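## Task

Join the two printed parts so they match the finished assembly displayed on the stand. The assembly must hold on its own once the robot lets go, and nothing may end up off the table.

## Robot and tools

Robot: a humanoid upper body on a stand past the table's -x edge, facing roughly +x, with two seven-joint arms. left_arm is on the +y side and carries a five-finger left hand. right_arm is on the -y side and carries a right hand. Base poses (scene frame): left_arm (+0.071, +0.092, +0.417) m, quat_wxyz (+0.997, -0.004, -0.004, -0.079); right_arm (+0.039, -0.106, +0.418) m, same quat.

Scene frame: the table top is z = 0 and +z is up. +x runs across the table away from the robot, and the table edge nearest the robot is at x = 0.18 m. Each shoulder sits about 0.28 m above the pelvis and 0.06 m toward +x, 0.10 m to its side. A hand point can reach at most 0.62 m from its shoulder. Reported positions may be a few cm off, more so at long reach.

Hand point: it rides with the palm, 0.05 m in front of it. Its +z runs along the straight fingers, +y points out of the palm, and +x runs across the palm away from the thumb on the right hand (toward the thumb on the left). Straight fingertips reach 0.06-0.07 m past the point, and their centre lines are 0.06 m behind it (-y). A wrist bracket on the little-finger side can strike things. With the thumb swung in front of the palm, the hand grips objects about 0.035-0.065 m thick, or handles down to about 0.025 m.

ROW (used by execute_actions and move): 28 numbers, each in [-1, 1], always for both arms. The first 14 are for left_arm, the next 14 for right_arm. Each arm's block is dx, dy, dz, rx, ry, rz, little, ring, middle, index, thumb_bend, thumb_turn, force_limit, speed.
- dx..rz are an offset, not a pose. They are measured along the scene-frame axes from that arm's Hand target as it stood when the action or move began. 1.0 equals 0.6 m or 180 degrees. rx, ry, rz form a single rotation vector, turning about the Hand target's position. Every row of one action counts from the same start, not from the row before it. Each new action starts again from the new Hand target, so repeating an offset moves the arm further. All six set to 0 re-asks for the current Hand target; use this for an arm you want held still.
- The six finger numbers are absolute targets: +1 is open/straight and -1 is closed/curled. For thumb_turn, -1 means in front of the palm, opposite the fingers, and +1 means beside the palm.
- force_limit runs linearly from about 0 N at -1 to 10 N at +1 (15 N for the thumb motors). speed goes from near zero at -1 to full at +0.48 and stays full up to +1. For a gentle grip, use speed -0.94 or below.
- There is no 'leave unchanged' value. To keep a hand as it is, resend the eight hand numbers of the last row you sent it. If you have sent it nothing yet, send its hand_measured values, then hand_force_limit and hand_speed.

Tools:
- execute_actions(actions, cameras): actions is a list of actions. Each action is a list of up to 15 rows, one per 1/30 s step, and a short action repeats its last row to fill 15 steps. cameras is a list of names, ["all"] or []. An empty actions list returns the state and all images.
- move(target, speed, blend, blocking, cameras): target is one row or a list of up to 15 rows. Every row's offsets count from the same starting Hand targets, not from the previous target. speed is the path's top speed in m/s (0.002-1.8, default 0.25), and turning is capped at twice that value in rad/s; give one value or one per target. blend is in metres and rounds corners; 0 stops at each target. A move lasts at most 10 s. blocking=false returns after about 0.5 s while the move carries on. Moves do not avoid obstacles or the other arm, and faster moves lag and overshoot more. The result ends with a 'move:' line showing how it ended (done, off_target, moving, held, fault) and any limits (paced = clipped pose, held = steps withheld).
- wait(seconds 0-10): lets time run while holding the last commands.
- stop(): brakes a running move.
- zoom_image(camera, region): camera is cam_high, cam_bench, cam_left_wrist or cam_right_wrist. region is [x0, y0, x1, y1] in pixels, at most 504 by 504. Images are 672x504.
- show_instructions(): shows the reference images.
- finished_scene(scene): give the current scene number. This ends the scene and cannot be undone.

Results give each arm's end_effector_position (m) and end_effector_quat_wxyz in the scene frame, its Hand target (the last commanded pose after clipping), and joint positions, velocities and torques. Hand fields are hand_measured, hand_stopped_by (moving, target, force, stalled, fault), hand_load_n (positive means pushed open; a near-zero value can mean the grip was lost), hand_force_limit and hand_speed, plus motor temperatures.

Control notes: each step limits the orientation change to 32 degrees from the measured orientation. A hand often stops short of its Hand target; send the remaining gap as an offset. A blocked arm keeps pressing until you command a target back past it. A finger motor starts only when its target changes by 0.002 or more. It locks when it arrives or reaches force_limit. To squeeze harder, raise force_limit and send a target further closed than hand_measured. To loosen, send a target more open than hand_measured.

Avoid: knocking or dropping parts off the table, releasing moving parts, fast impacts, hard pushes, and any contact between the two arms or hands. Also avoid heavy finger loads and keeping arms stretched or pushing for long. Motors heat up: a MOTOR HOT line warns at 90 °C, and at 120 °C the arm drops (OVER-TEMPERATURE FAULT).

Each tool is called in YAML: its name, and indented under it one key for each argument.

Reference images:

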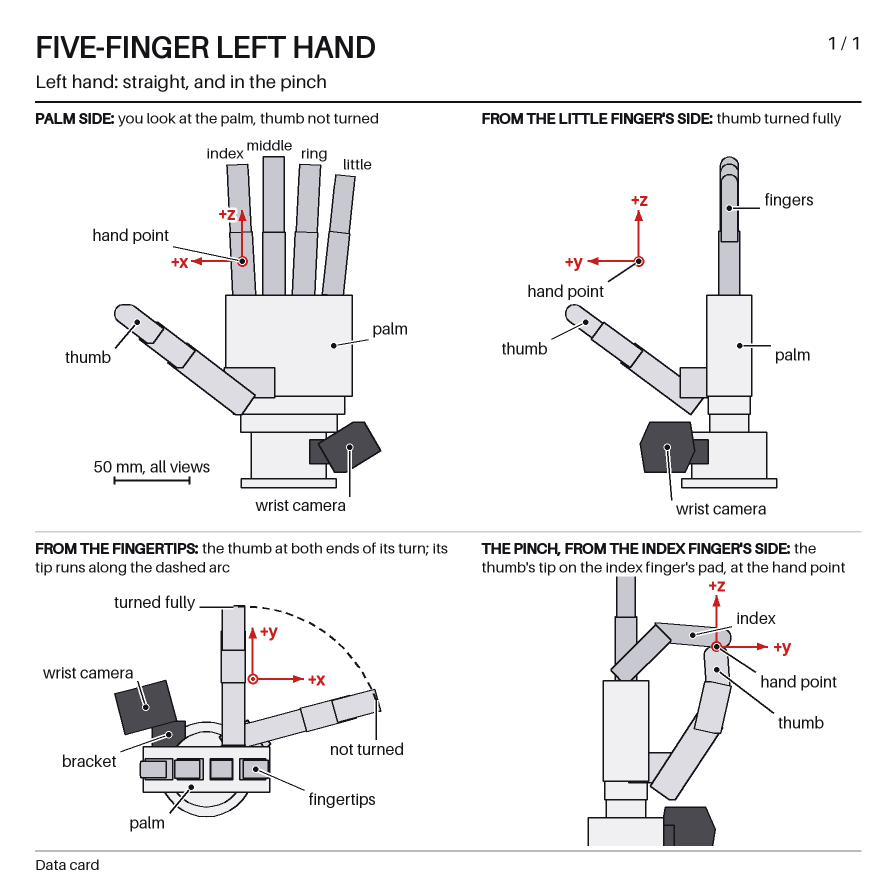

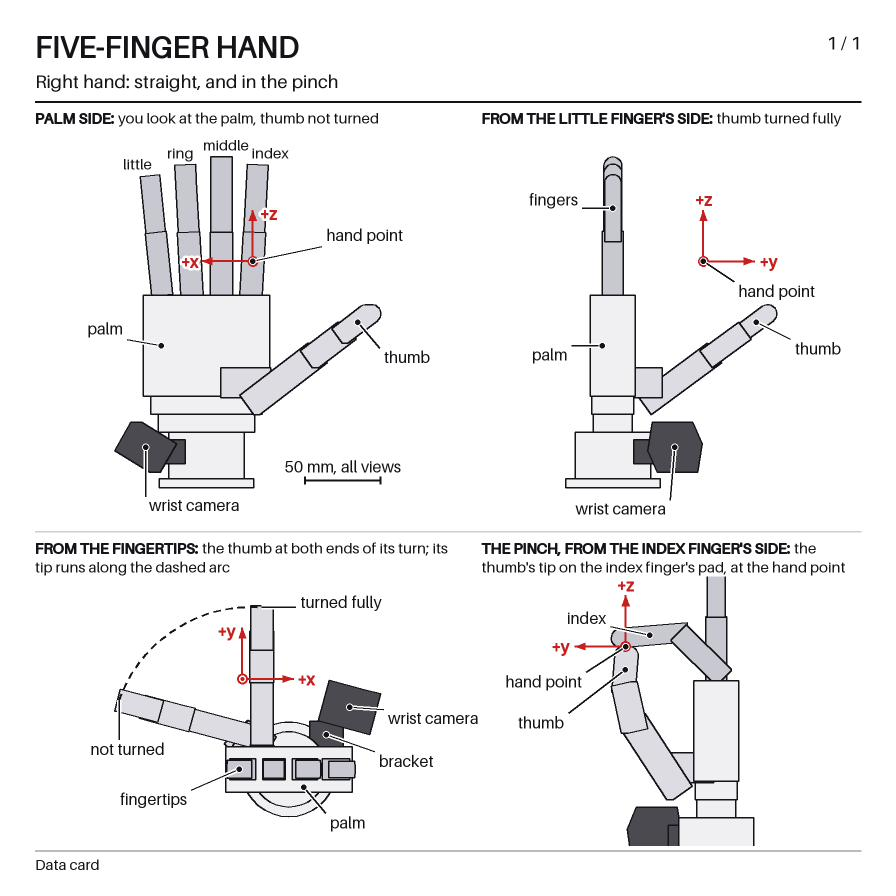

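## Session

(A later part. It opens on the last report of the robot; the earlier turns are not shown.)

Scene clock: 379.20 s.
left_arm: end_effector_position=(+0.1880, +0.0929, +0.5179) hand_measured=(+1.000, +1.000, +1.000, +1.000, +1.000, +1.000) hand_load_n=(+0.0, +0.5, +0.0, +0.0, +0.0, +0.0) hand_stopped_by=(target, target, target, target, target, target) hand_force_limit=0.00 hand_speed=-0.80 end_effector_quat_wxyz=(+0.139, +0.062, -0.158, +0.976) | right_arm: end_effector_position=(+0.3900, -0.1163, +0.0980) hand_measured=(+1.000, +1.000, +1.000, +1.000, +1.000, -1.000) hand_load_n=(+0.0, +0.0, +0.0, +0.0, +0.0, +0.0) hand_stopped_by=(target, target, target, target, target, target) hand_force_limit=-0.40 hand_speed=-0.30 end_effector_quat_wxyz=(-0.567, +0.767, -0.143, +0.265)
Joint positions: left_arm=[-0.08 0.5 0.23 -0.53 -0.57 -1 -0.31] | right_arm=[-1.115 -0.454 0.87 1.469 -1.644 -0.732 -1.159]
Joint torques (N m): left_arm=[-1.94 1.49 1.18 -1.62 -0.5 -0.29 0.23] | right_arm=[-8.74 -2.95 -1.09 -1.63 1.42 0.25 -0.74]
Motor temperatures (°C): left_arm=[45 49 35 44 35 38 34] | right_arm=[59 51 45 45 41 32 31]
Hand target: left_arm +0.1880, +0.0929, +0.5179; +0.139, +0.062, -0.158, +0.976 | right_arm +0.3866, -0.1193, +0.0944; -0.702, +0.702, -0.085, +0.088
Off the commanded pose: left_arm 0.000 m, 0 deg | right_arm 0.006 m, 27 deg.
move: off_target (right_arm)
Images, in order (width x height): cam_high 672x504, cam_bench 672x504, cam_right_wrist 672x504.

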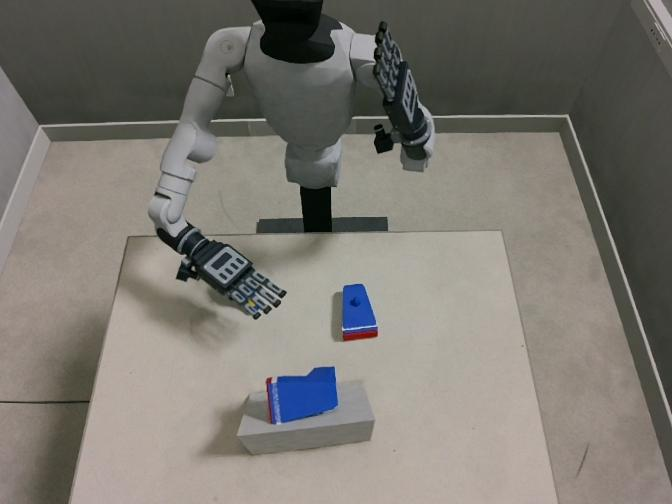

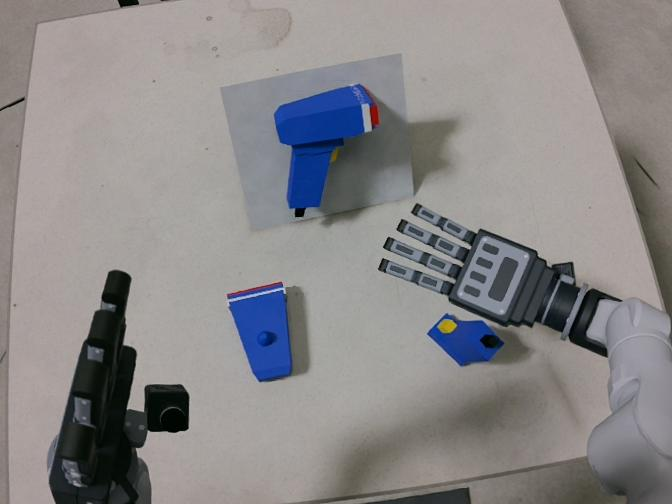

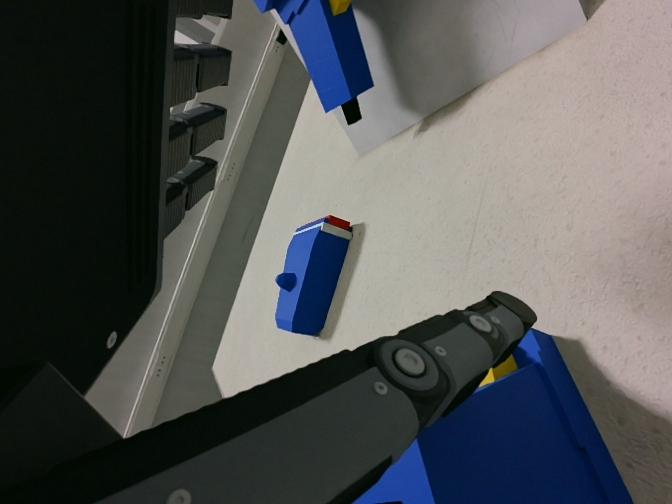

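move:
  target:
    - [0,0,0,0,0,0,1,1,1,1,1,1,0,-0.8,0.02,0.03,0.17,0,0,-0.05,1,1,1,1,1,-1,-0.4,-0.3]
    - [0,0,0,0,0,0,1,1,1,1,1,1,0,-0.8,-0.107,-0.024,0.17,0,0,-0.172,1,1,1,1,1,-1,-0.4,-0.3]
    - [0,0,0,0,0,0,1,1,1,1,1,1,0,-0.8,-0.107,-0.024,0.05,0,0,-0.172,1,1,1,1,1,-1,-0.4,-0.3]
  speed: 0.12
  cameras: ["cam_high","cam_bench","cam_right_wrist"]

Scene clock: 411.00 s.
left_arm: end_effector_position=(+0.1880, +0.0929, +0.5179) hand_measured=(+1.000, +1.000, +1.000, +1.000, +1.000, +1.000) hand_load_n=(+0.0, +0.0, +0.0, +0.0, +0.0, +0.0) hand_stopped_by=(target, target, target, target, target, target) hand_force_limit=0.00 hand_speed=-0.80 end_effector_quat_wxyz=(+0.139, +0.062, -0.158, +0.976) | right_arm: end_effector_position=(+0.3211, -0.1368, +0.1242) hand_measured=(+1.000, +1.000, +1.000, +1.000, +1.000, -1.000) hand_load_n=(+0.0, +0.0, +0.0, +0.0, +0.0, +0.0) hand_stopped_by=(target, target, target, target, target, target) hand_force_limit=-0.40 hand_speed=-0.30 end_effector_quat_wxyz=(+0.650, -0.654, +0.273, -0.274)
Joint positions: left_arm=[-0.08 0.5 0.23 -0.53 -0.57 -1 -0.31] | right_arm=[-0.47 -0.811 0.521 0.636 -1.238 -0.783 -0.862]
Joint torques (N m): left_arm=[-1.93 1.5 1.19 -1.63 -0.51 -0.29 0.23] | right_arm=[-7.37 -2.55 -2.51 -0.87 1.36 -0.01 -0.78]
Motor temperatures (°C): left_arm=[45 49 35 44 35 38 34] | right_arm=[59 53 45 45 41 32 31]
Hand target: left_arm +0.1880, +0.0929, +0.5179; +0.139, +0.062, -0.158, +0.976 | right_arm +0.3224, -0.1337, +0.1244; +0.653, -0.654, +0.269, -0.272
Off the commanded pose: left_arm 0.000 m, 0 deg | right_arm 0.003 m, 1 deg.
move: done
Images, in order (width x height): cam_high 672x504, cam_bench 672x504, cam_right_wrist 672x504.

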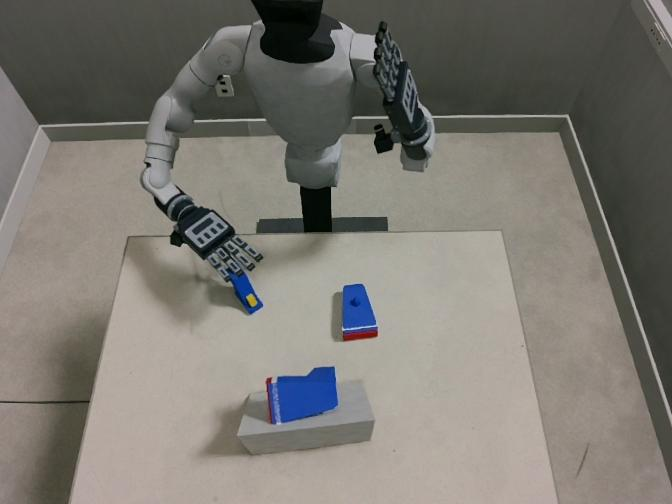

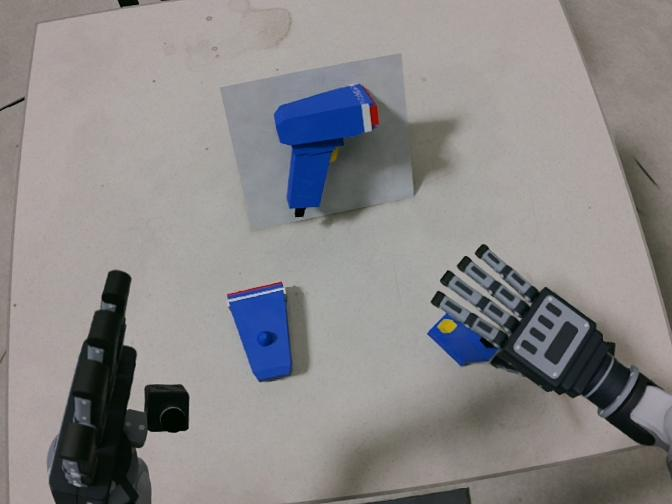

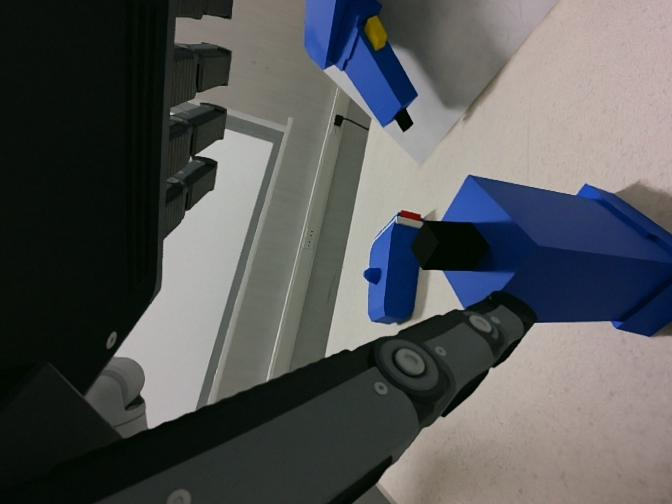

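move:
  target:
    - [0,0,0,0,0,0,1,1,1,1,1,1,0,-0.8,-0.012,0.015,0,0,0,-0.04,1,1,1,1,1,-1,-0.4,-0.3]
    - [0,0,0,0,0,0,1,1,1,1,1,1,0,-0.8,-0.012,0.015,-0.06,0,0,-0.04,1,1,1,1,1,-1,-0.4,-0.3]
  speed: 0.08
  cameras: ["cam_high","cam_bench","cam_right_wrist"]

Scene clock: 429.63 s.
left_arm: end_effector_position=(+0.1880, +0.0929, +0.5179) hand_measured=(+1.000, +1.000, +1.000, +1.000, +1.000, +1.000) hand_load_n=(+0.0, +0.0, -0.5, +0.0, -0.5, +0.0) hand_stopped_by=(target, target, target, target, target, target) hand_force_limit=0.00 hand_speed=-0.80 end_effector_quat_wxyz=(+0.139, +0.062, -0.158, +0.976) | right_arm: end_effector_position=(+0.3139, -0.1276, +0.0881) hand_measured=(+1.000, +1.000, +1.000, +1.000, +1.000, -1.000) hand_load_n=(+0.0, -0.5, +0.0, +0.0, +0.0, +0.0) hand_stopped_by=(target, target, target, target, target, target) hand_force_limit=-0.40 hand_speed=-0.30 end_effector_quat_wxyz=(+0.632, -0.635, +0.313, -0.314)
Joint positions: left_arm=[-0.08 0.5 0.23 -0.53 -0.57 -1 -0.31] | right_arm=[-0.352 -0.693 0.544 0.63 -1.252 -0.565 -0.878]
Joint torques (N m): left_arm=[-1.93 1.49 1.19 -1.64 -0.5 -0.3 0.23] | right_arm=[-6.23 -2.14 -1.95 -1.17 1.33 -0.02 -0.77]
Motor temperatures (°C): left_arm=[45 49 35 44 35 38 34] | right_arm=[57 52 45 45 41 32 32]
Hand target: left_arm +0.1880, +0.0929, +0.5179; +0.139, +0.062, -0.158, +0.976 | right_arm +0.3152, -0.1247, +0.0884; +0.634, -0.635, +0.310, -0.313
Off the commanded pose: left_arm 0.000 m, 0 deg | right_arm 0.003 m, 0 deg.
move: done
Images, in order (width x height): cam_high 672x504, cam_bench 672x504, cam_right_wrist 672x504.

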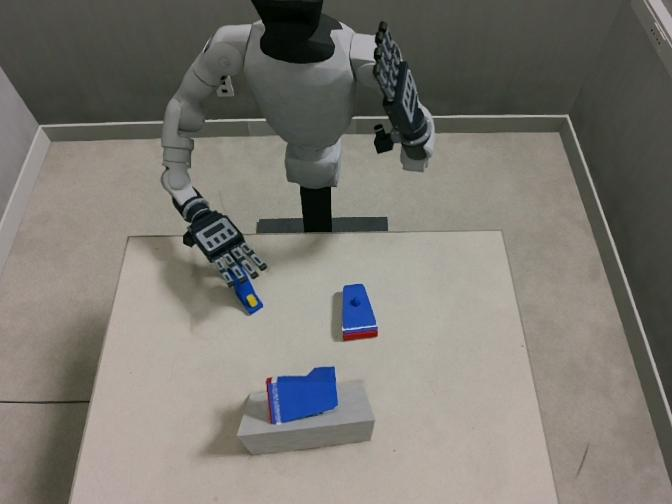

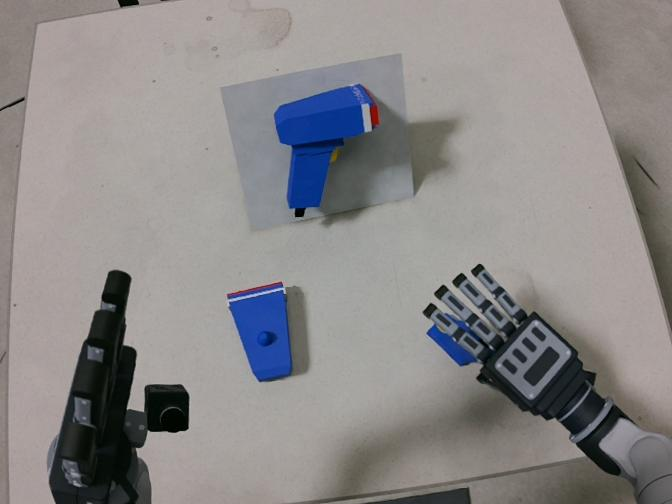

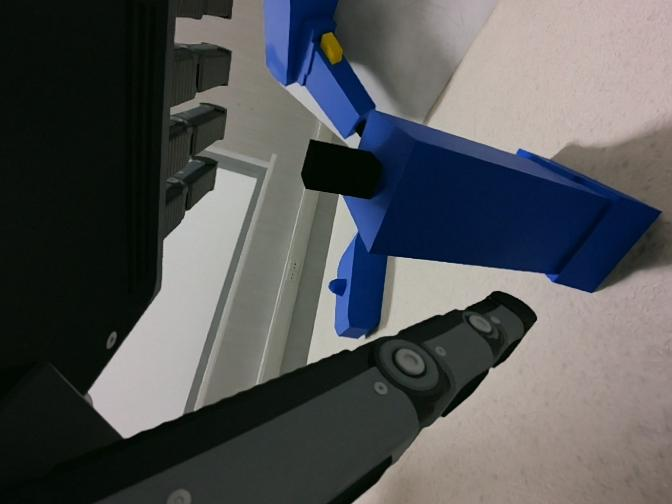

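move:
  target: [0,0,0,0,0,0,1,1,1,1,1,1,0,-0.8,0.005,-0.007,-0.028,0,0,0,1,1,0.25,0.25,0.8,-1,-0.6,-0.7]
  speed: 0.08
  cameras: ["cam_high","cam_bench","cam_right_wrist"]

Scene clock: 442.13 s.
left_arm: end_effector_position=(+0.1880, +0.0929, +0.5179) hand_measured=(+1.000, +1.000, +1.000, +1.000, +1.000, +1.000) hand_load_n=(+0.5, +0.0, +0.0, +0.0, +0.0, +0.0) hand_stopped_by=(target, target, target, target, target, target) hand_force_limit=0.00 hand_speed=-0.80 end_effector_quat_wxyz=(+0.139, +0.062, -0.158, +0.976) | right_arm: end_effector_position=(+0.3162, -0.1323, +0.0705) hand_measured=(+1.000, +1.000, +0.250, +0.250, +0.800, -1.000) hand_load_n=(+0.0, +0.0, +0.0, +0.0, +0.0, +0.0) hand_stopped_by=(target, target, target, target, target, target) hand_force_limit=-0.60 hand_speed=-0.70 end_effector_quat_wxyz=(+0.631, -0.636, +0.314, -0.314)
Joint positions: left_arm=[-0.08 0.5 0.23 -0.53 -0.57 -1 -0.31] | right_arm=[-0.454 -0.625 0.612 0.882 -1.323 -0.578 -1.038]
Joint torques (N m): left_arm=[-1.94 1.5 1.19 -1.64 -0.5 -0.3 0.23] | right_arm=[-6.91 -2.08 -1.75 -0.71 1.3 0 -0.75]
Motor temperatures (°C): left_arm=[45 49 35 44 35 38 34] | right_arm=[56 52 45 45 41 32 32]
Hand target: left_arm +0.1880, +0.0929, +0.5179; +0.139, +0.062, -0.158, +0.976 | right_arm +0.3182, -0.1289, +0.0716; +0.634, -0.635, +0.310, -0.313
Off the commanded pose: left_arm 0.000 m, 0 deg | right_arm 0.004 m, 1 deg.
move: off_target (right_arm)
Images, in order (width x height): cam_high 672x504, cam_bench 672x504, cam_right_wrist 672x504.

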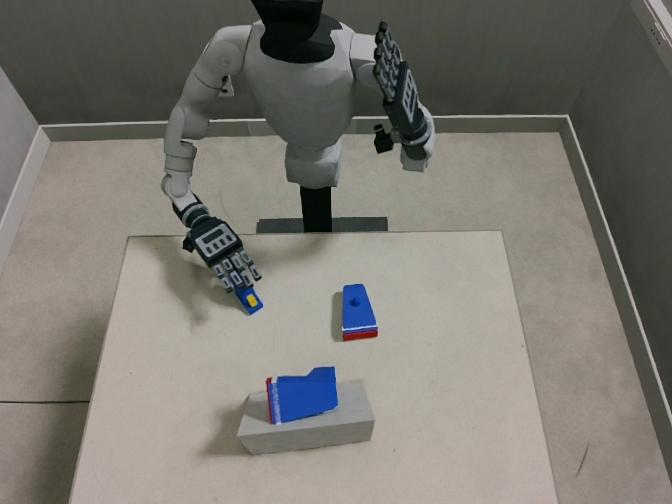

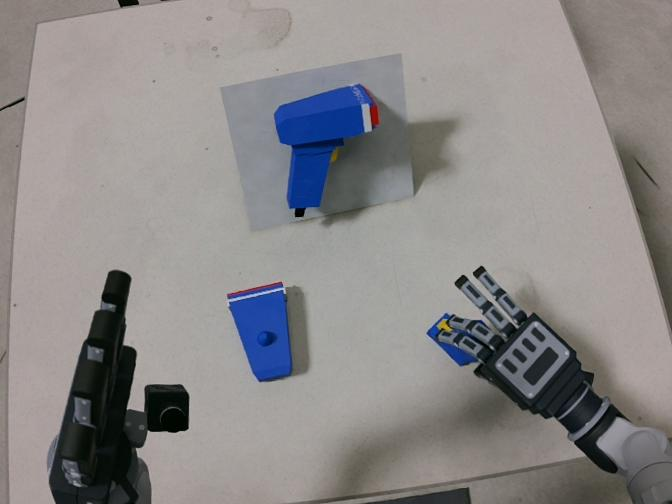

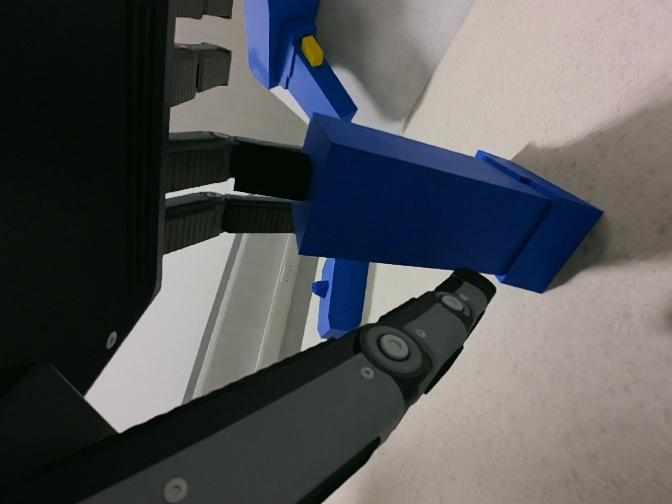

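move:
  target: [0,0,0,0,0,0,1,1,1,1,1,1,0,-0.8,0,0,-0.004,0,0,0,1,1,-0.3,-0.3,0.2,-1,-0.5,-0.8]
  speed: 0.08
  cameras: ["cam_high","cam_bench","cam_right_wrist"]

Scene clock: 447.70 s.
left_arm: end_effector_position=(+0.1880, +0.0929, +0.5179) hand_measured=(+1.000, +1.000, +1.000, +1.000, +1.000, +1.000) hand_load_n=(+0.0, +0.0, +0.0, +0.0, +0.0, +0.0) hand_stopped_by=(target, target, target, target, target, target) hand_force_limit=0.00 hand_speed=-0.80 end_effector_quat_wxyz=(+0.139, +0.062, -0.158, +0.976) | right_arm: end_effector_position=(+0.3182, -0.1313, +0.0711) hand_measured=(+1.000, +1.000, +0.014, -0.300, +0.682, -1.000) hand_load_n=(-0.5, +0.0, +6.5, +0.0, +6.5, +1.0) hand_stopped_by=(target, target, force, target, force, target) hand_force_limit=-0.50 hand_speed=-0.80 end_effector_quat_wxyz=(+0.635, -0.632, +0.312, -0.315)
Joint positions: left_arm=[-0.08 0.5 0.23 -0.53 -0.57 -1 -0.31] | right_arm=[-0.474 -0.614 0.628 0.917 -1.323 -0.578 -1.067]
Joint torques (N m): left_arm=[-1.93 1.51 1.19 -1.63 -0.5 -0.3 0.23] | right_arm=[-6.7 -2.2 -1.57 -0.79 1.19 0.12 -0.63]
Motor temperatures (°C): left_arm=[45 49 35 44 35 38 34] | right_arm=[55 51 45 45 41 32 32]
Hand target: left_arm +0.1880, +0.0929, +0.5179; +0.139, +0.062, -0.158, +0.976 | right_arm +0.3182, -0.1289, +0.0692; +0.634, -0.635, +0.310, -0.313
Off the commanded pose: left_arm 0.000 m, 0 deg | right_arm 0.003 m, 1 deg.
move: done
Images, in order (width x height): cam_high 672x504, cam_bench 672x504, cam_right_wrist 672x504.

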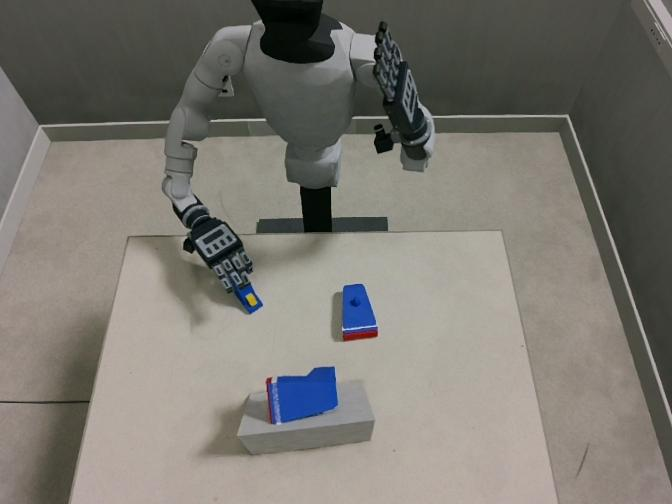

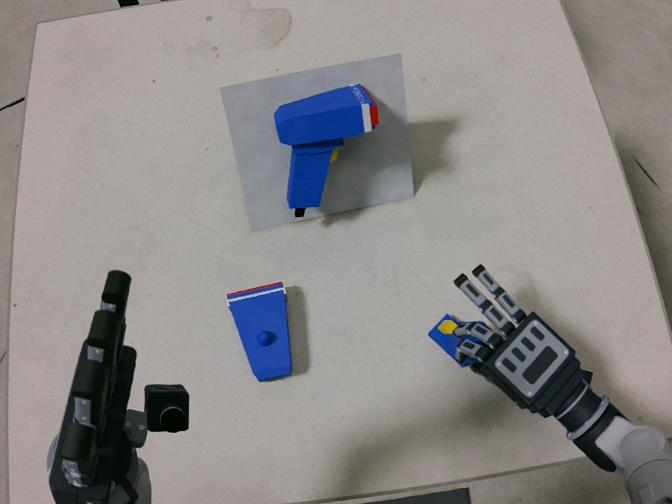

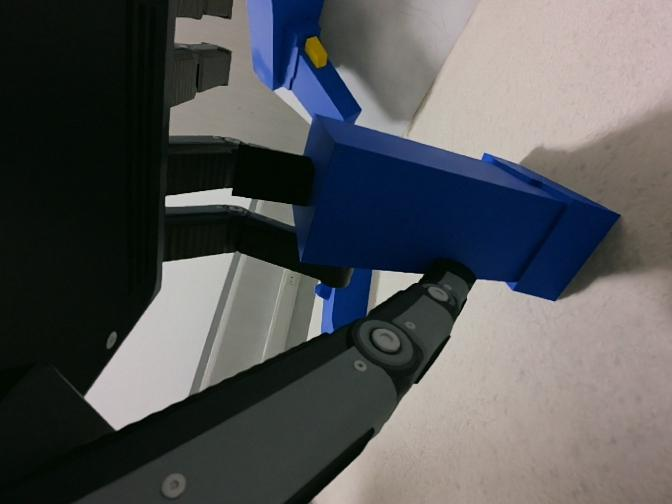

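move:
  target:
    - [0,0,0,0,0,0,1,1,1,1,1,1,0,-0.8,0,0,0,0,0,0,1,1,0.4,0.4,0.85,-1,-0.5,-0.5]
    - [0,0,0,0,0,0,1,1,1,1,1,1,0,-0.8,0.015,-0.019,0,0,0,0,1,1,0.4,0.4,0.85,-1,-0.5,-0.5]
    - [0,0,0,0,0,0,1,1,1,1,1,1,0,-0.8,0.015,-0.019,0,0,0,0,1,1,-0.3,-0.3,0.2,-1,-0.5,-0.8]
  speed: 0.08
  cameras: ["cam_high","cam_bench","cam_right_wrist"]

Scene clock: 456.40 s.
left_arm: end_effector_position=(+0.1880, +0.0929, +0.5179) hand_measured=(+1.000, +1.000, +1.000, +1.000, +1.000, +1.000) hand_load_n=(+0.0, +0.0, +0.0, +0.0, +0.0, +0.0) hand_stopped_by=(target, target, target, target, target, target) hand_force_limit=0.00 hand_speed=-0.80 end_effector_quat_wxyz=(+0.139, +0.062, -0.158, +0.976) | right_arm: end_effector_position=(+0.3259, -0.1432, +0.0694) hand_measured=(+1.000, +1.000, +0.032, +0.014, +0.664, -1.000) hand_load_n=(+0.0, +0.0, +1.0, +5.5, +7.5, -1.0) hand_stopped_by=(target, target, force, force, force, target) hand_force_limit=-0.50 hand_speed=-0.80 end_effector_quat_wxyz=(+0.633, -0.635, +0.312, -0.315)
Joint positions: left_arm=[-0.08 0.5 0.23 -0.53 -0.57 -1 -0.31] | right_arm=[-0.59 -0.583 0.685 1.139 -1.361 -0.627 -1.193]
Joint torques (N m): left_arm=[-1.94 1.5 1.18 -1.62 -0.5 -0.29 0.23] | right_arm=[-7.5 -2.01 -1.33 -0.05 1.38 -0.05 -0.72]
Motor temperatures (°C): left_arm=[45 49 35 44 35 38 34] | right_arm=[55 51 45 45 41 32 32]
Hand target: left_arm +0.1880, +0.0929, +0.5179; +0.139, +0.062, -0.158, +0.976 | right_arm +0.3272, -0.1403, +0.0692; +0.634, -0.635, +0.310, -0.313
Off the commanded pose: left_arm 0.000 m, 0 deg | right_arm 0.003 m, 0 deg.
move: done; target 3's new numbers were sent with right_arm's hand 0.005 m and 1 deg from that target
Images, in order (width x height): cam_high 672x504, cam_bench 672x504, cam_right_wrist 672x504.

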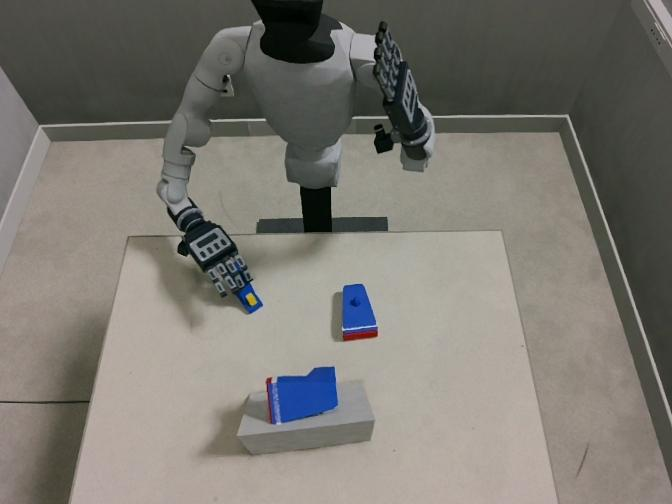

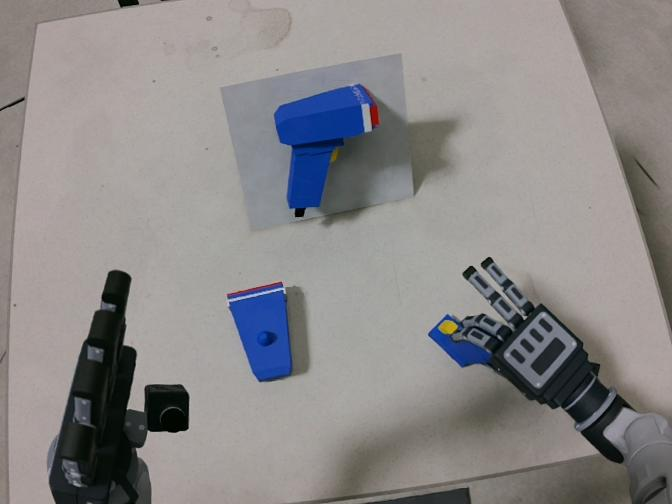

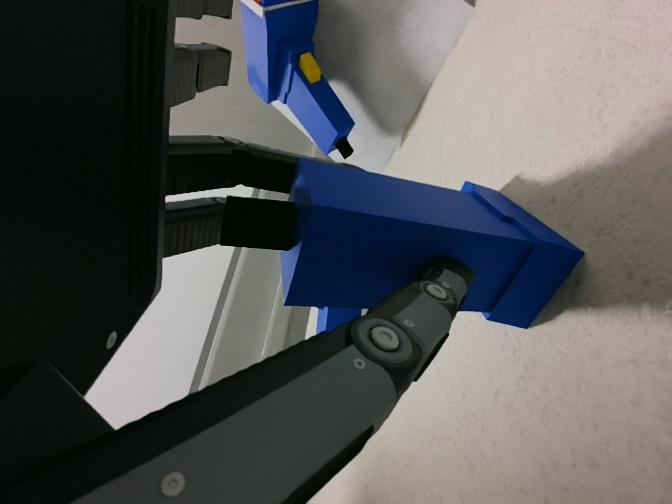

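move:
  target: [0,0,0,0,0,0,1,1,1,1,1,1,0,-0.8,0,0,0,0,0,0,1,1,-0.5,-0.5,0,-1,0.3,-0.85]

move:
  target: [0,0,0,0,0,0,1,1,1,1,1,1,0,-0.8,0,0,0.05,0,0,0,1,1,-0.5,-0.5,0,-1,0.3,-0.85]
  speed: 0.04
  cameras: ["cam_high","cam_bench","cam_right_wrist"]

Scene clock: 463.07 s.
left_arm: end_effector_position=(+0.1880, +0.0929, +0.5179) hand_measured=(+1.000, +1.000, +1.000, +1.000, +1.000, +1.000) hand_load_n=(+0.0, +0.0, +0.0, +0.0, +0.0, -0.5) hand_stopped_by=(target, target, target, target, target, target) hand_force_limit=0.00 hand_speed=-0.80 end_effector_quat_wxyz=(+0.139, +0.062, -0.158, +0.976) | right_arm: end_effector_position=(+0.3261, -0.1431, +0.0699) hand_measured=(+1.000, +1.000, +0.010, +0.004, +0.664, -1.000) hand_load_n=(+0.0, +0.0, +7.5, +5.0, +13.5, +0.5) hand_stopped_by=(target, target, force, force, force, target) hand_force_limit=0.30 hand_speed=-0.85 end_effector_quat_wxyz=(+0.634, -0.634, +0.311, -0.316)
Joint positions: left_arm=[-0.08 0.5 0.23 -0.53 -0.57 -1 -0.31] | right_arm=[-0.59 -0.583 0.685 1.139 -1.361 -0.627 -1.196]
Joint torques (N m): left_arm=[-1.93 1.5 1.2 -1.63 -0.5 -0.3 0.23] | right_arm=[-7.53 -2.04 -1.33 -0.24 1.52 -0.05 -0.63]
Motor temperatures (°C): left_arm=[45 49 35 44 35 38 34] | right_arm=[56 51 45 45 41 32 32]
Hand target: left_arm +0.1880, +0.0929, +0.5179; +0.139, +0.062, -0.158, +0.976 | right_arm +0.3272, -0.1403, +0.0692; +0.634, -0.635, +0.310, -0.313
Off the commanded pose: left_arm 0.000 m, 0 deg | right_arm 0.003 m, 0 deg.
move: done

Scene clock: 464.27 s.
left_arm: end_effector_position=(+0.1880, +0.0929, +0.5179) hand_measured=(+1.000, +1.000, +1.000, +1.000, +1.000, +1.000) hand_load_n=(+0.0, +0.0, +0.0, +0.0, +0.0, +0.0) hand_stopped_by=(target, target, target, target, target, target) hand_force_limit=0.00 hand_speed=-0.80 end_effector_quat_wxyz=(+0.139, +0.062, -0.158, +0.976) | right_arm: end_effector_position=(+0.3261, -0.1375, +0.0958) hand_measured=(+1.000, +1.000, +0.010, +0.004, +0.664, -1.000) hand_load_n=(+0.0, +0.0, +7.0, +4.5, +13.5, +1.0) hand_stopped_by=(target, target, force, force, force, target) hand_force_limit=0.30 hand_speed=-0.85 end_effector_quat_wxyz=(+0.633, -0.640, +0.308, -0.307)
Joint positions: left_arm=[-0.08 0.5 0.23 -0.53 -0.57 -1 -0.31] | right_arm=[-0.443 -0.72 0.57 0.716 -1.232 -0.635 -0.897]
Joint torques (N m): left_arm=[-1.94 1.49 1.19 -1.62 -0.51 -0.3 0.23] | right_arm=[-5.11 -3.8 -3.34 -2.67 1.87 0.16 -0.74]
Motor temperatures (°C): left_arm=[45 49 35 44 35 38 34] | right_arm=[56 51 45 45 41 32 32]
Hand target: left_arm +0.1880, +0.0929, +0.5179; +0.139, +0.062, -0.158, +0.976 | right_arm +0.3272, -0.1403, +0.0992; +0.634, -0.635, +0.310, -0.313
Off the commanded pose: left_arm 0.000 m, 0 deg | right_arm 0.005 m, 1 deg.
move: off_target (right_arm)
Images, in order (width x height): cam_high 672x504, cam_bench 672x504, cam_right_wrist 672x504.

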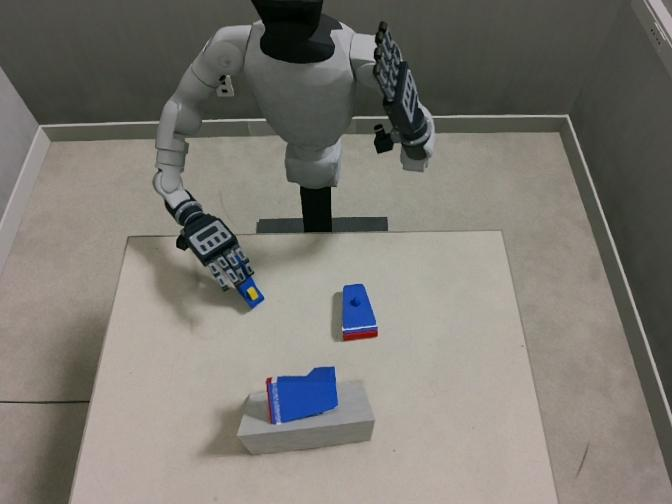

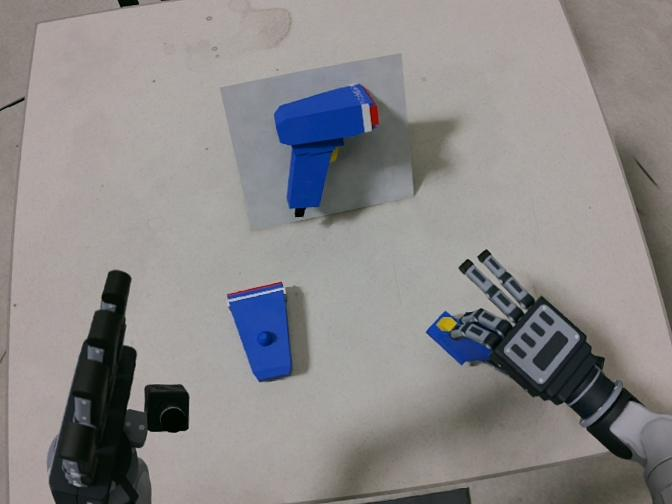

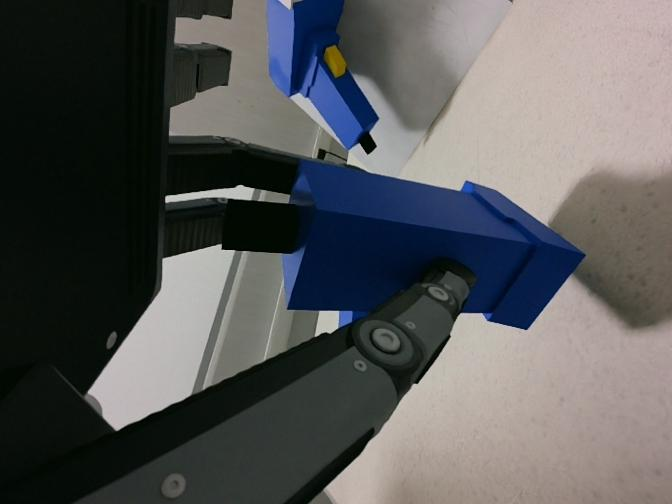

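move:
  target:
    - [0,0,0,0,0,0,1,1,1,1,1,1,0,-0.8,0,0,0.18,0,0,0,1,1,-0.5,-0.5,0,-1,0.3,-0.85]
    - [0,0,0,0,0,0,1,1,1,1,1,1,0,-0.8,0,0.25,0.2,0,0,0,1,1,-0.5,-0.5,0,-1,0.3,-0.85]
  speed: 0.15
  cameras: ["cam_high","cam_bench","cam_right_wrist"]

Scene clock: 473.43 s.
left_arm: end_effector_position=(+0.1880, +0.0929, +0.5179) hand_measured=(+1.000, +1.000, +1.000, +1.000, +1.000, +1.000) hand_load_n=(+0.0, +0.0, +0.0, +0.0, +0.0, +0.0) hand_stopped_by=(target, target, target, target, target, target) hand_force_limit=0.00 hand_speed=-0.80 end_effector_quat_wxyz=(+0.139, +0.062, -0.158, +0.976) | right_arm: end_effector_position=(+0.3246, +0.0075, +0.2117) hand_measured=(+1.000, +1.000, +0.010, +0.004, +0.664, -1.000) hand_load_n=(+0.0, +0.0, +7.0, +4.5, +14.0, +1.0) hand_stopped_by=(target, target, force, force, force, target) hand_force_limit=0.30 hand_speed=-0.85 end_effector_quat_wxyz=(+0.628, -0.640, +0.318, -0.307)
Joint positions: left_arm=[-0.08 0.5 0.23 -0.53 -0.57 -1 -0.31] | right_arm=[-0.254 -0.528 0.581 -0.461 -1.121 -0.03 0.162]
Joint torques (N m): left_arm=[-1.94 1.49 1.19 -1.63 -0.5 -0.3 0.23] | right_arm=[-6.1 0.12 -2.48 -4 0.94 0.12 -0.74]
Hand target: left_arm +0.1880, +0.0929, +0.5179; +0.139, +0.062, -0.158, +0.976 | right_arm +0.3272, +0.0097, +0.2192; +0.634, -0.635, +0.310, -0.313
Off the commanded pose: left_arm 0.000 m, 0 deg | right_arm 0.008 m, 1 deg.
move: off_target (right_arm)
Images, in order (width x height): cam_high 672x504, cam_bench 672x504, cam_right_wrist 672x504.

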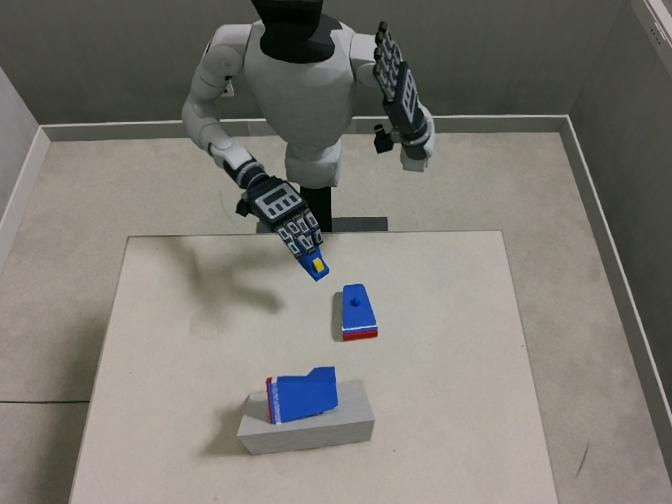

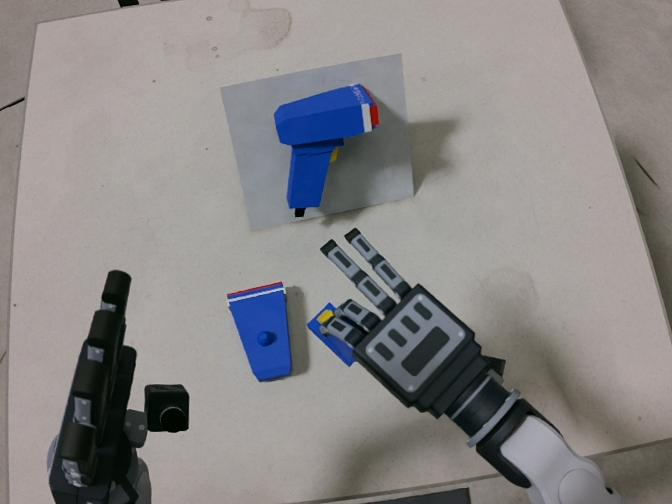

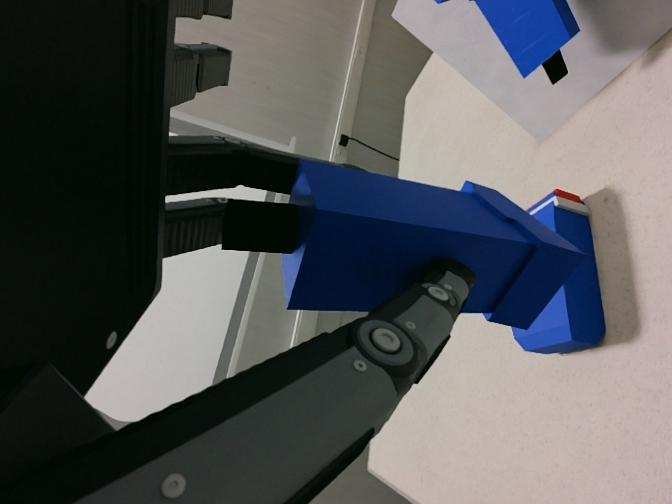

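move:
  target:
    - [0,0,0,0,0,0,1,1,1,1,1,1,0,-0.8,0,0.1,0.05,0,0,0,1,1,-0.5,-0.5,0,-1,0.3,-0.85]
    - [0,0,0,0,0,0,1,1,1,1,1,1,0,-0.8,0,0.1,0.05,0,0,-0.16,1,1,-0.5,-0.5,0,-1,0.3,-0.85]
  speed: 0.15
  cameras: ["cam_high","cam_bench","cam_right_wrist"]

Scene clock: 481.80 s.
left_arm: end_effector_position=(+0.1880, +0.0929, +0.5179) hand_measured=(+1.000, +1.000, +1.000, +1.000, +1.000, +1.000) hand_load_n=(+0.0, +0.0, +0.0, +0.0, +0.0, +0.0) hand_stopped_by=(target, target, target, target, target, target) hand_force_limit=0.00 hand_speed=-0.80 end_effector_quat_wxyz=(+0.139, +0.062, -0.158, +0.976) | right_arm: end_effector_position=(+0.3265, +0.0683, +0.2421) hand_measured=(+1.000, +1.000, +0.010, +0.004, +0.664, -1.000) hand_load_n=(+0.0, +0.0, +7.5, +4.5, +14.0, +1.0) hand_stopped_by=(target, target, force, force, force, target) hand_force_limit=0.30 hand_speed=-0.85 end_effector_quat_wxyz=(+0.601, -0.618, +0.359, -0.357)
Joint positions: left_arm=[-0.08 0.5 0.23 -0.53 -0.57 -1 -0.31] | right_arm=[-0.267 -0.115 0.85 -0.522 -1.616 0.266 0.486]
Joint torques (N m): left_arm=[-1.93 1.5 1.19 -1.62 -0.5 -0.3 0.23] | right_arm=[-5.11 1.85 -1.08 -3.35 0.96 0.01 -0.79]
Hand target: left_arm +0.1880, +0.0929, +0.5179; +0.139, +0.062, -0.158, +0.976 | right_arm +0.3277, +0.0685, +0.2441; +0.604, -0.616, +0.357, -0.358 (not the last commanded pose)
Off the commanded pose: left_arm 0.000 m, 0 deg | right_arm 0.007 m, 20 deg.
move: held (right_arm; a check stopped the path); path passed 1 of 2 targets; limits=held
pose unreachable (right arm): on one or more control steps of this call, first in action 0 (counted from 0), this arm could not follow its commanded pose, so it was not sent that pose on those steps. It may still have moved: this result reports where it is.
cause: moving toward the commanded pose would bring a part of the arm (just beyond joint 4 (elbow)) too close to the robot's own body.
Images, in order (width x height): cam_high 672x504, cam_bench 672x504, cam_right_wrist 672x504.

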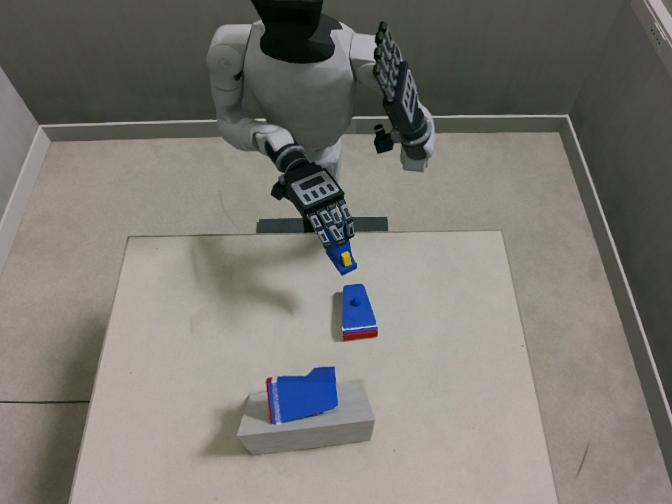

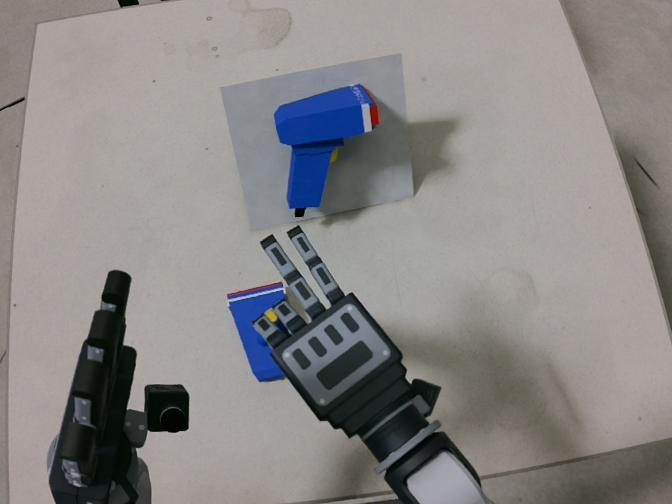

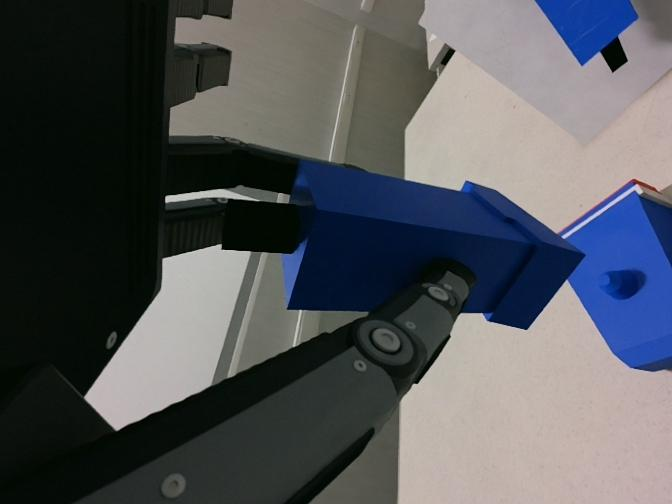

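move:
  target: [0,0,0,0,0,0,1,1,1,1,1,1,0,-0.8,-0.02,-0.27,0,0,0,0.06,1,1,-0.5,-0.5,0,-1,0.3,-0.85]
  speed: 0.15

move:
  target: [0.07,0.17,-0.36,0.163,0.417,-0.061,1,1,1,1,1,1,0,-0.8,0,0,0,0,0,0,1,1,-0.5,-0.5,0,-1,0.3,-0.85]
  speed: 0.2
  cameras: ["cam_high","cam_bench","cam_left_wrist"]

Scene clock: 523.60 s.
left_arm: end_effector_position=(+0.1880, +0.0929, +0.5179) hand_measured=(+1.000, +1.000, +1.000, +1.000, +1.000, +1.000) hand_load_n=(+0.0, +0.0, +0.0, +0.0, +0.0, +0.0) hand_stopped_by=(target, target, target, target, target, target) hand_force_limit=0.00 hand_speed=-0.80 end_effector_quat_wxyz=(+0.139, +0.062, -0.158, +0.976) | right_arm: end_effector_position=(+0.3134, -0.0916, +0.2412) hand_measured=(+1.000, +1.000, +0.010, +0.004, +0.664, -1.000) hand_load_n=(+0.0, +0.0, +7.0, +4.5, +14.0, +1.0) hand_stopped_by=(target, target, force, force, force, target) hand_force_limit=0.30 hand_speed=-0.85 end_effector_quat_wxyz=(+0.632, -0.651, +0.296, -0.297)
Joint positions: left_arm=[-0.08 0.5 0.23 -0.53 -0.57 -1 -0.31] | right_arm=[-0.136 -1.018 0.217 -0.396 -0.675 -0.377 -0.053]
Joint torques (N m): left_arm=[-1.94 1.49 1.18 -1.62 -0.5 -0.29 0.23] | right_arm=[-5.03 -2.66 -4.32 -1.44 1.9 0 -0.85]
Hand target: left_arm +0.1880, +0.0929, +0.5179; +0.139, +0.062, -0.158, +0.976 | right_arm +0.3157, -0.0935, +0.2441; +0.635, -0.647, +0.297, -0.300
Off the commanded pose: left_arm 0.000 m, 0 deg | right_arm 0.004 m, 1 deg.
move: off_target (right_arm)

Scene clock: 527.60 s.
left_arm: end_effector_position=(+0.2305, +0.1967, +0.3040) hand_measured=(+1.000, +1.000, +1.000, +1.000, +1.000, +1.000) hand_load_n=(+0.0, +0.0, +0.0, +0.0, +0.0, +0.5) hand_stopped_by=(target, target, target, target, target, target) hand_force_limit=0.00 hand_speed=-0.80 end_effector_quat_wxyz=(+0.268, +0.651, -0.266, +0.658) | right_arm: end_effector_position=(+0.3134, -0.0916, +0.2412) hand_measured=(+1.000, +1.000, +0.010, +0.004, +0.664, -1.000) hand_load_n=(+0.0, +0.0, +7.0, +4.5, +14.0, +0.5) hand_stopped_by=(target, target, force, force, force, target) hand_force_limit=0.30 hand_speed=-0.85 end_effector_quat_wxyz=(+0.633, -0.651, +0.296, -0.297)
Joint positions: left_arm=[0.701 1.026 0.168 0.178 -1.426 -0.793 -1.235] | right_arm=[-0.136 -1.018 0.217 -0.396 -0.675 -0.377 -0.053]
Joint torques (N m): left_arm=[0.07 2.28 1.78 -0.16 -0.42 -0.59 -0.02] | right_arm=[-4.86 -2.71 -4.16 -1.44 1.78 -0.01 -0.83]
Hand target: left_arm +0.2300, +0.1949, +0.3019; +0.272, +0.652, -0.272, +0.653 | right_arm +0.3157, -0.0935, +0.2441; +0.635, -0.647, +0.297, -0.300
Off the commanded pose: left_arm 0.003 m, 1 deg | right_arm 0.004 m, 1 deg.
move: off_target (right_arm)
Images, in order (width x height): cam_high 672x504, cam_bench 672x504, cam_left_wrist 672x504.

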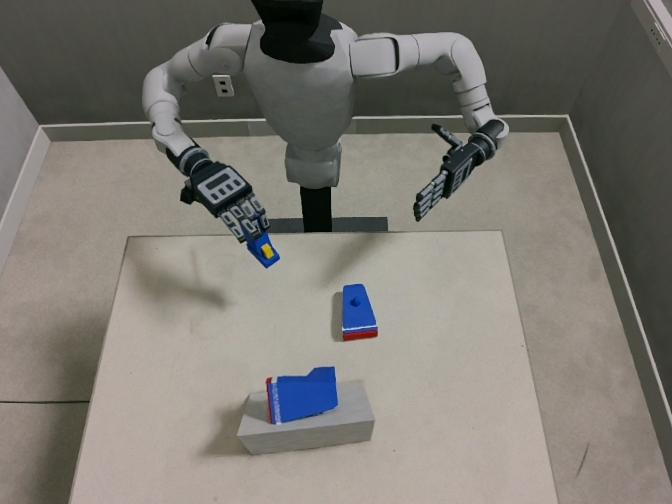

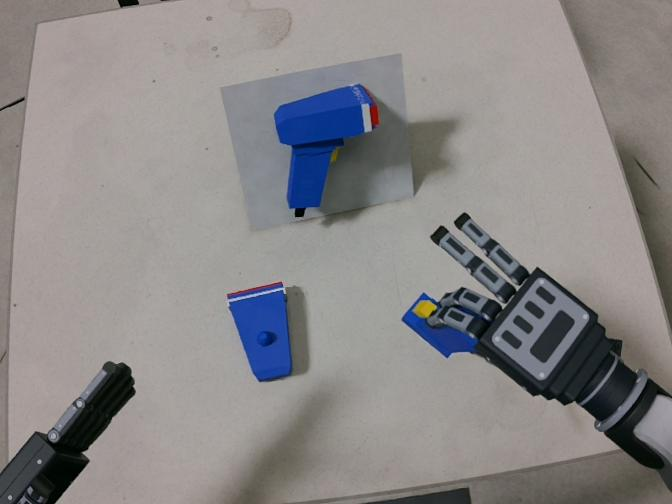

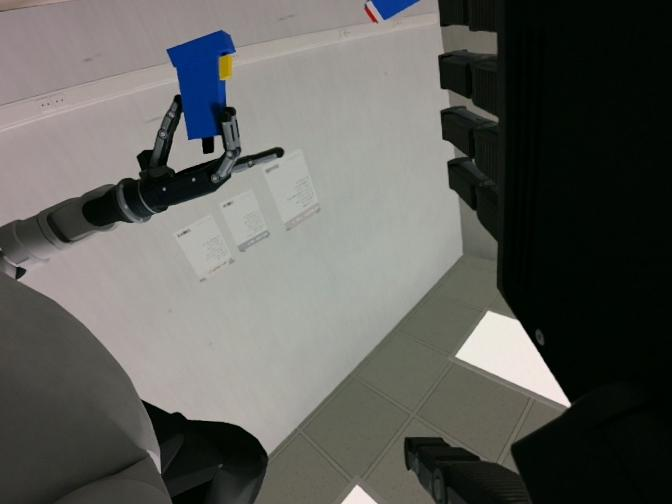

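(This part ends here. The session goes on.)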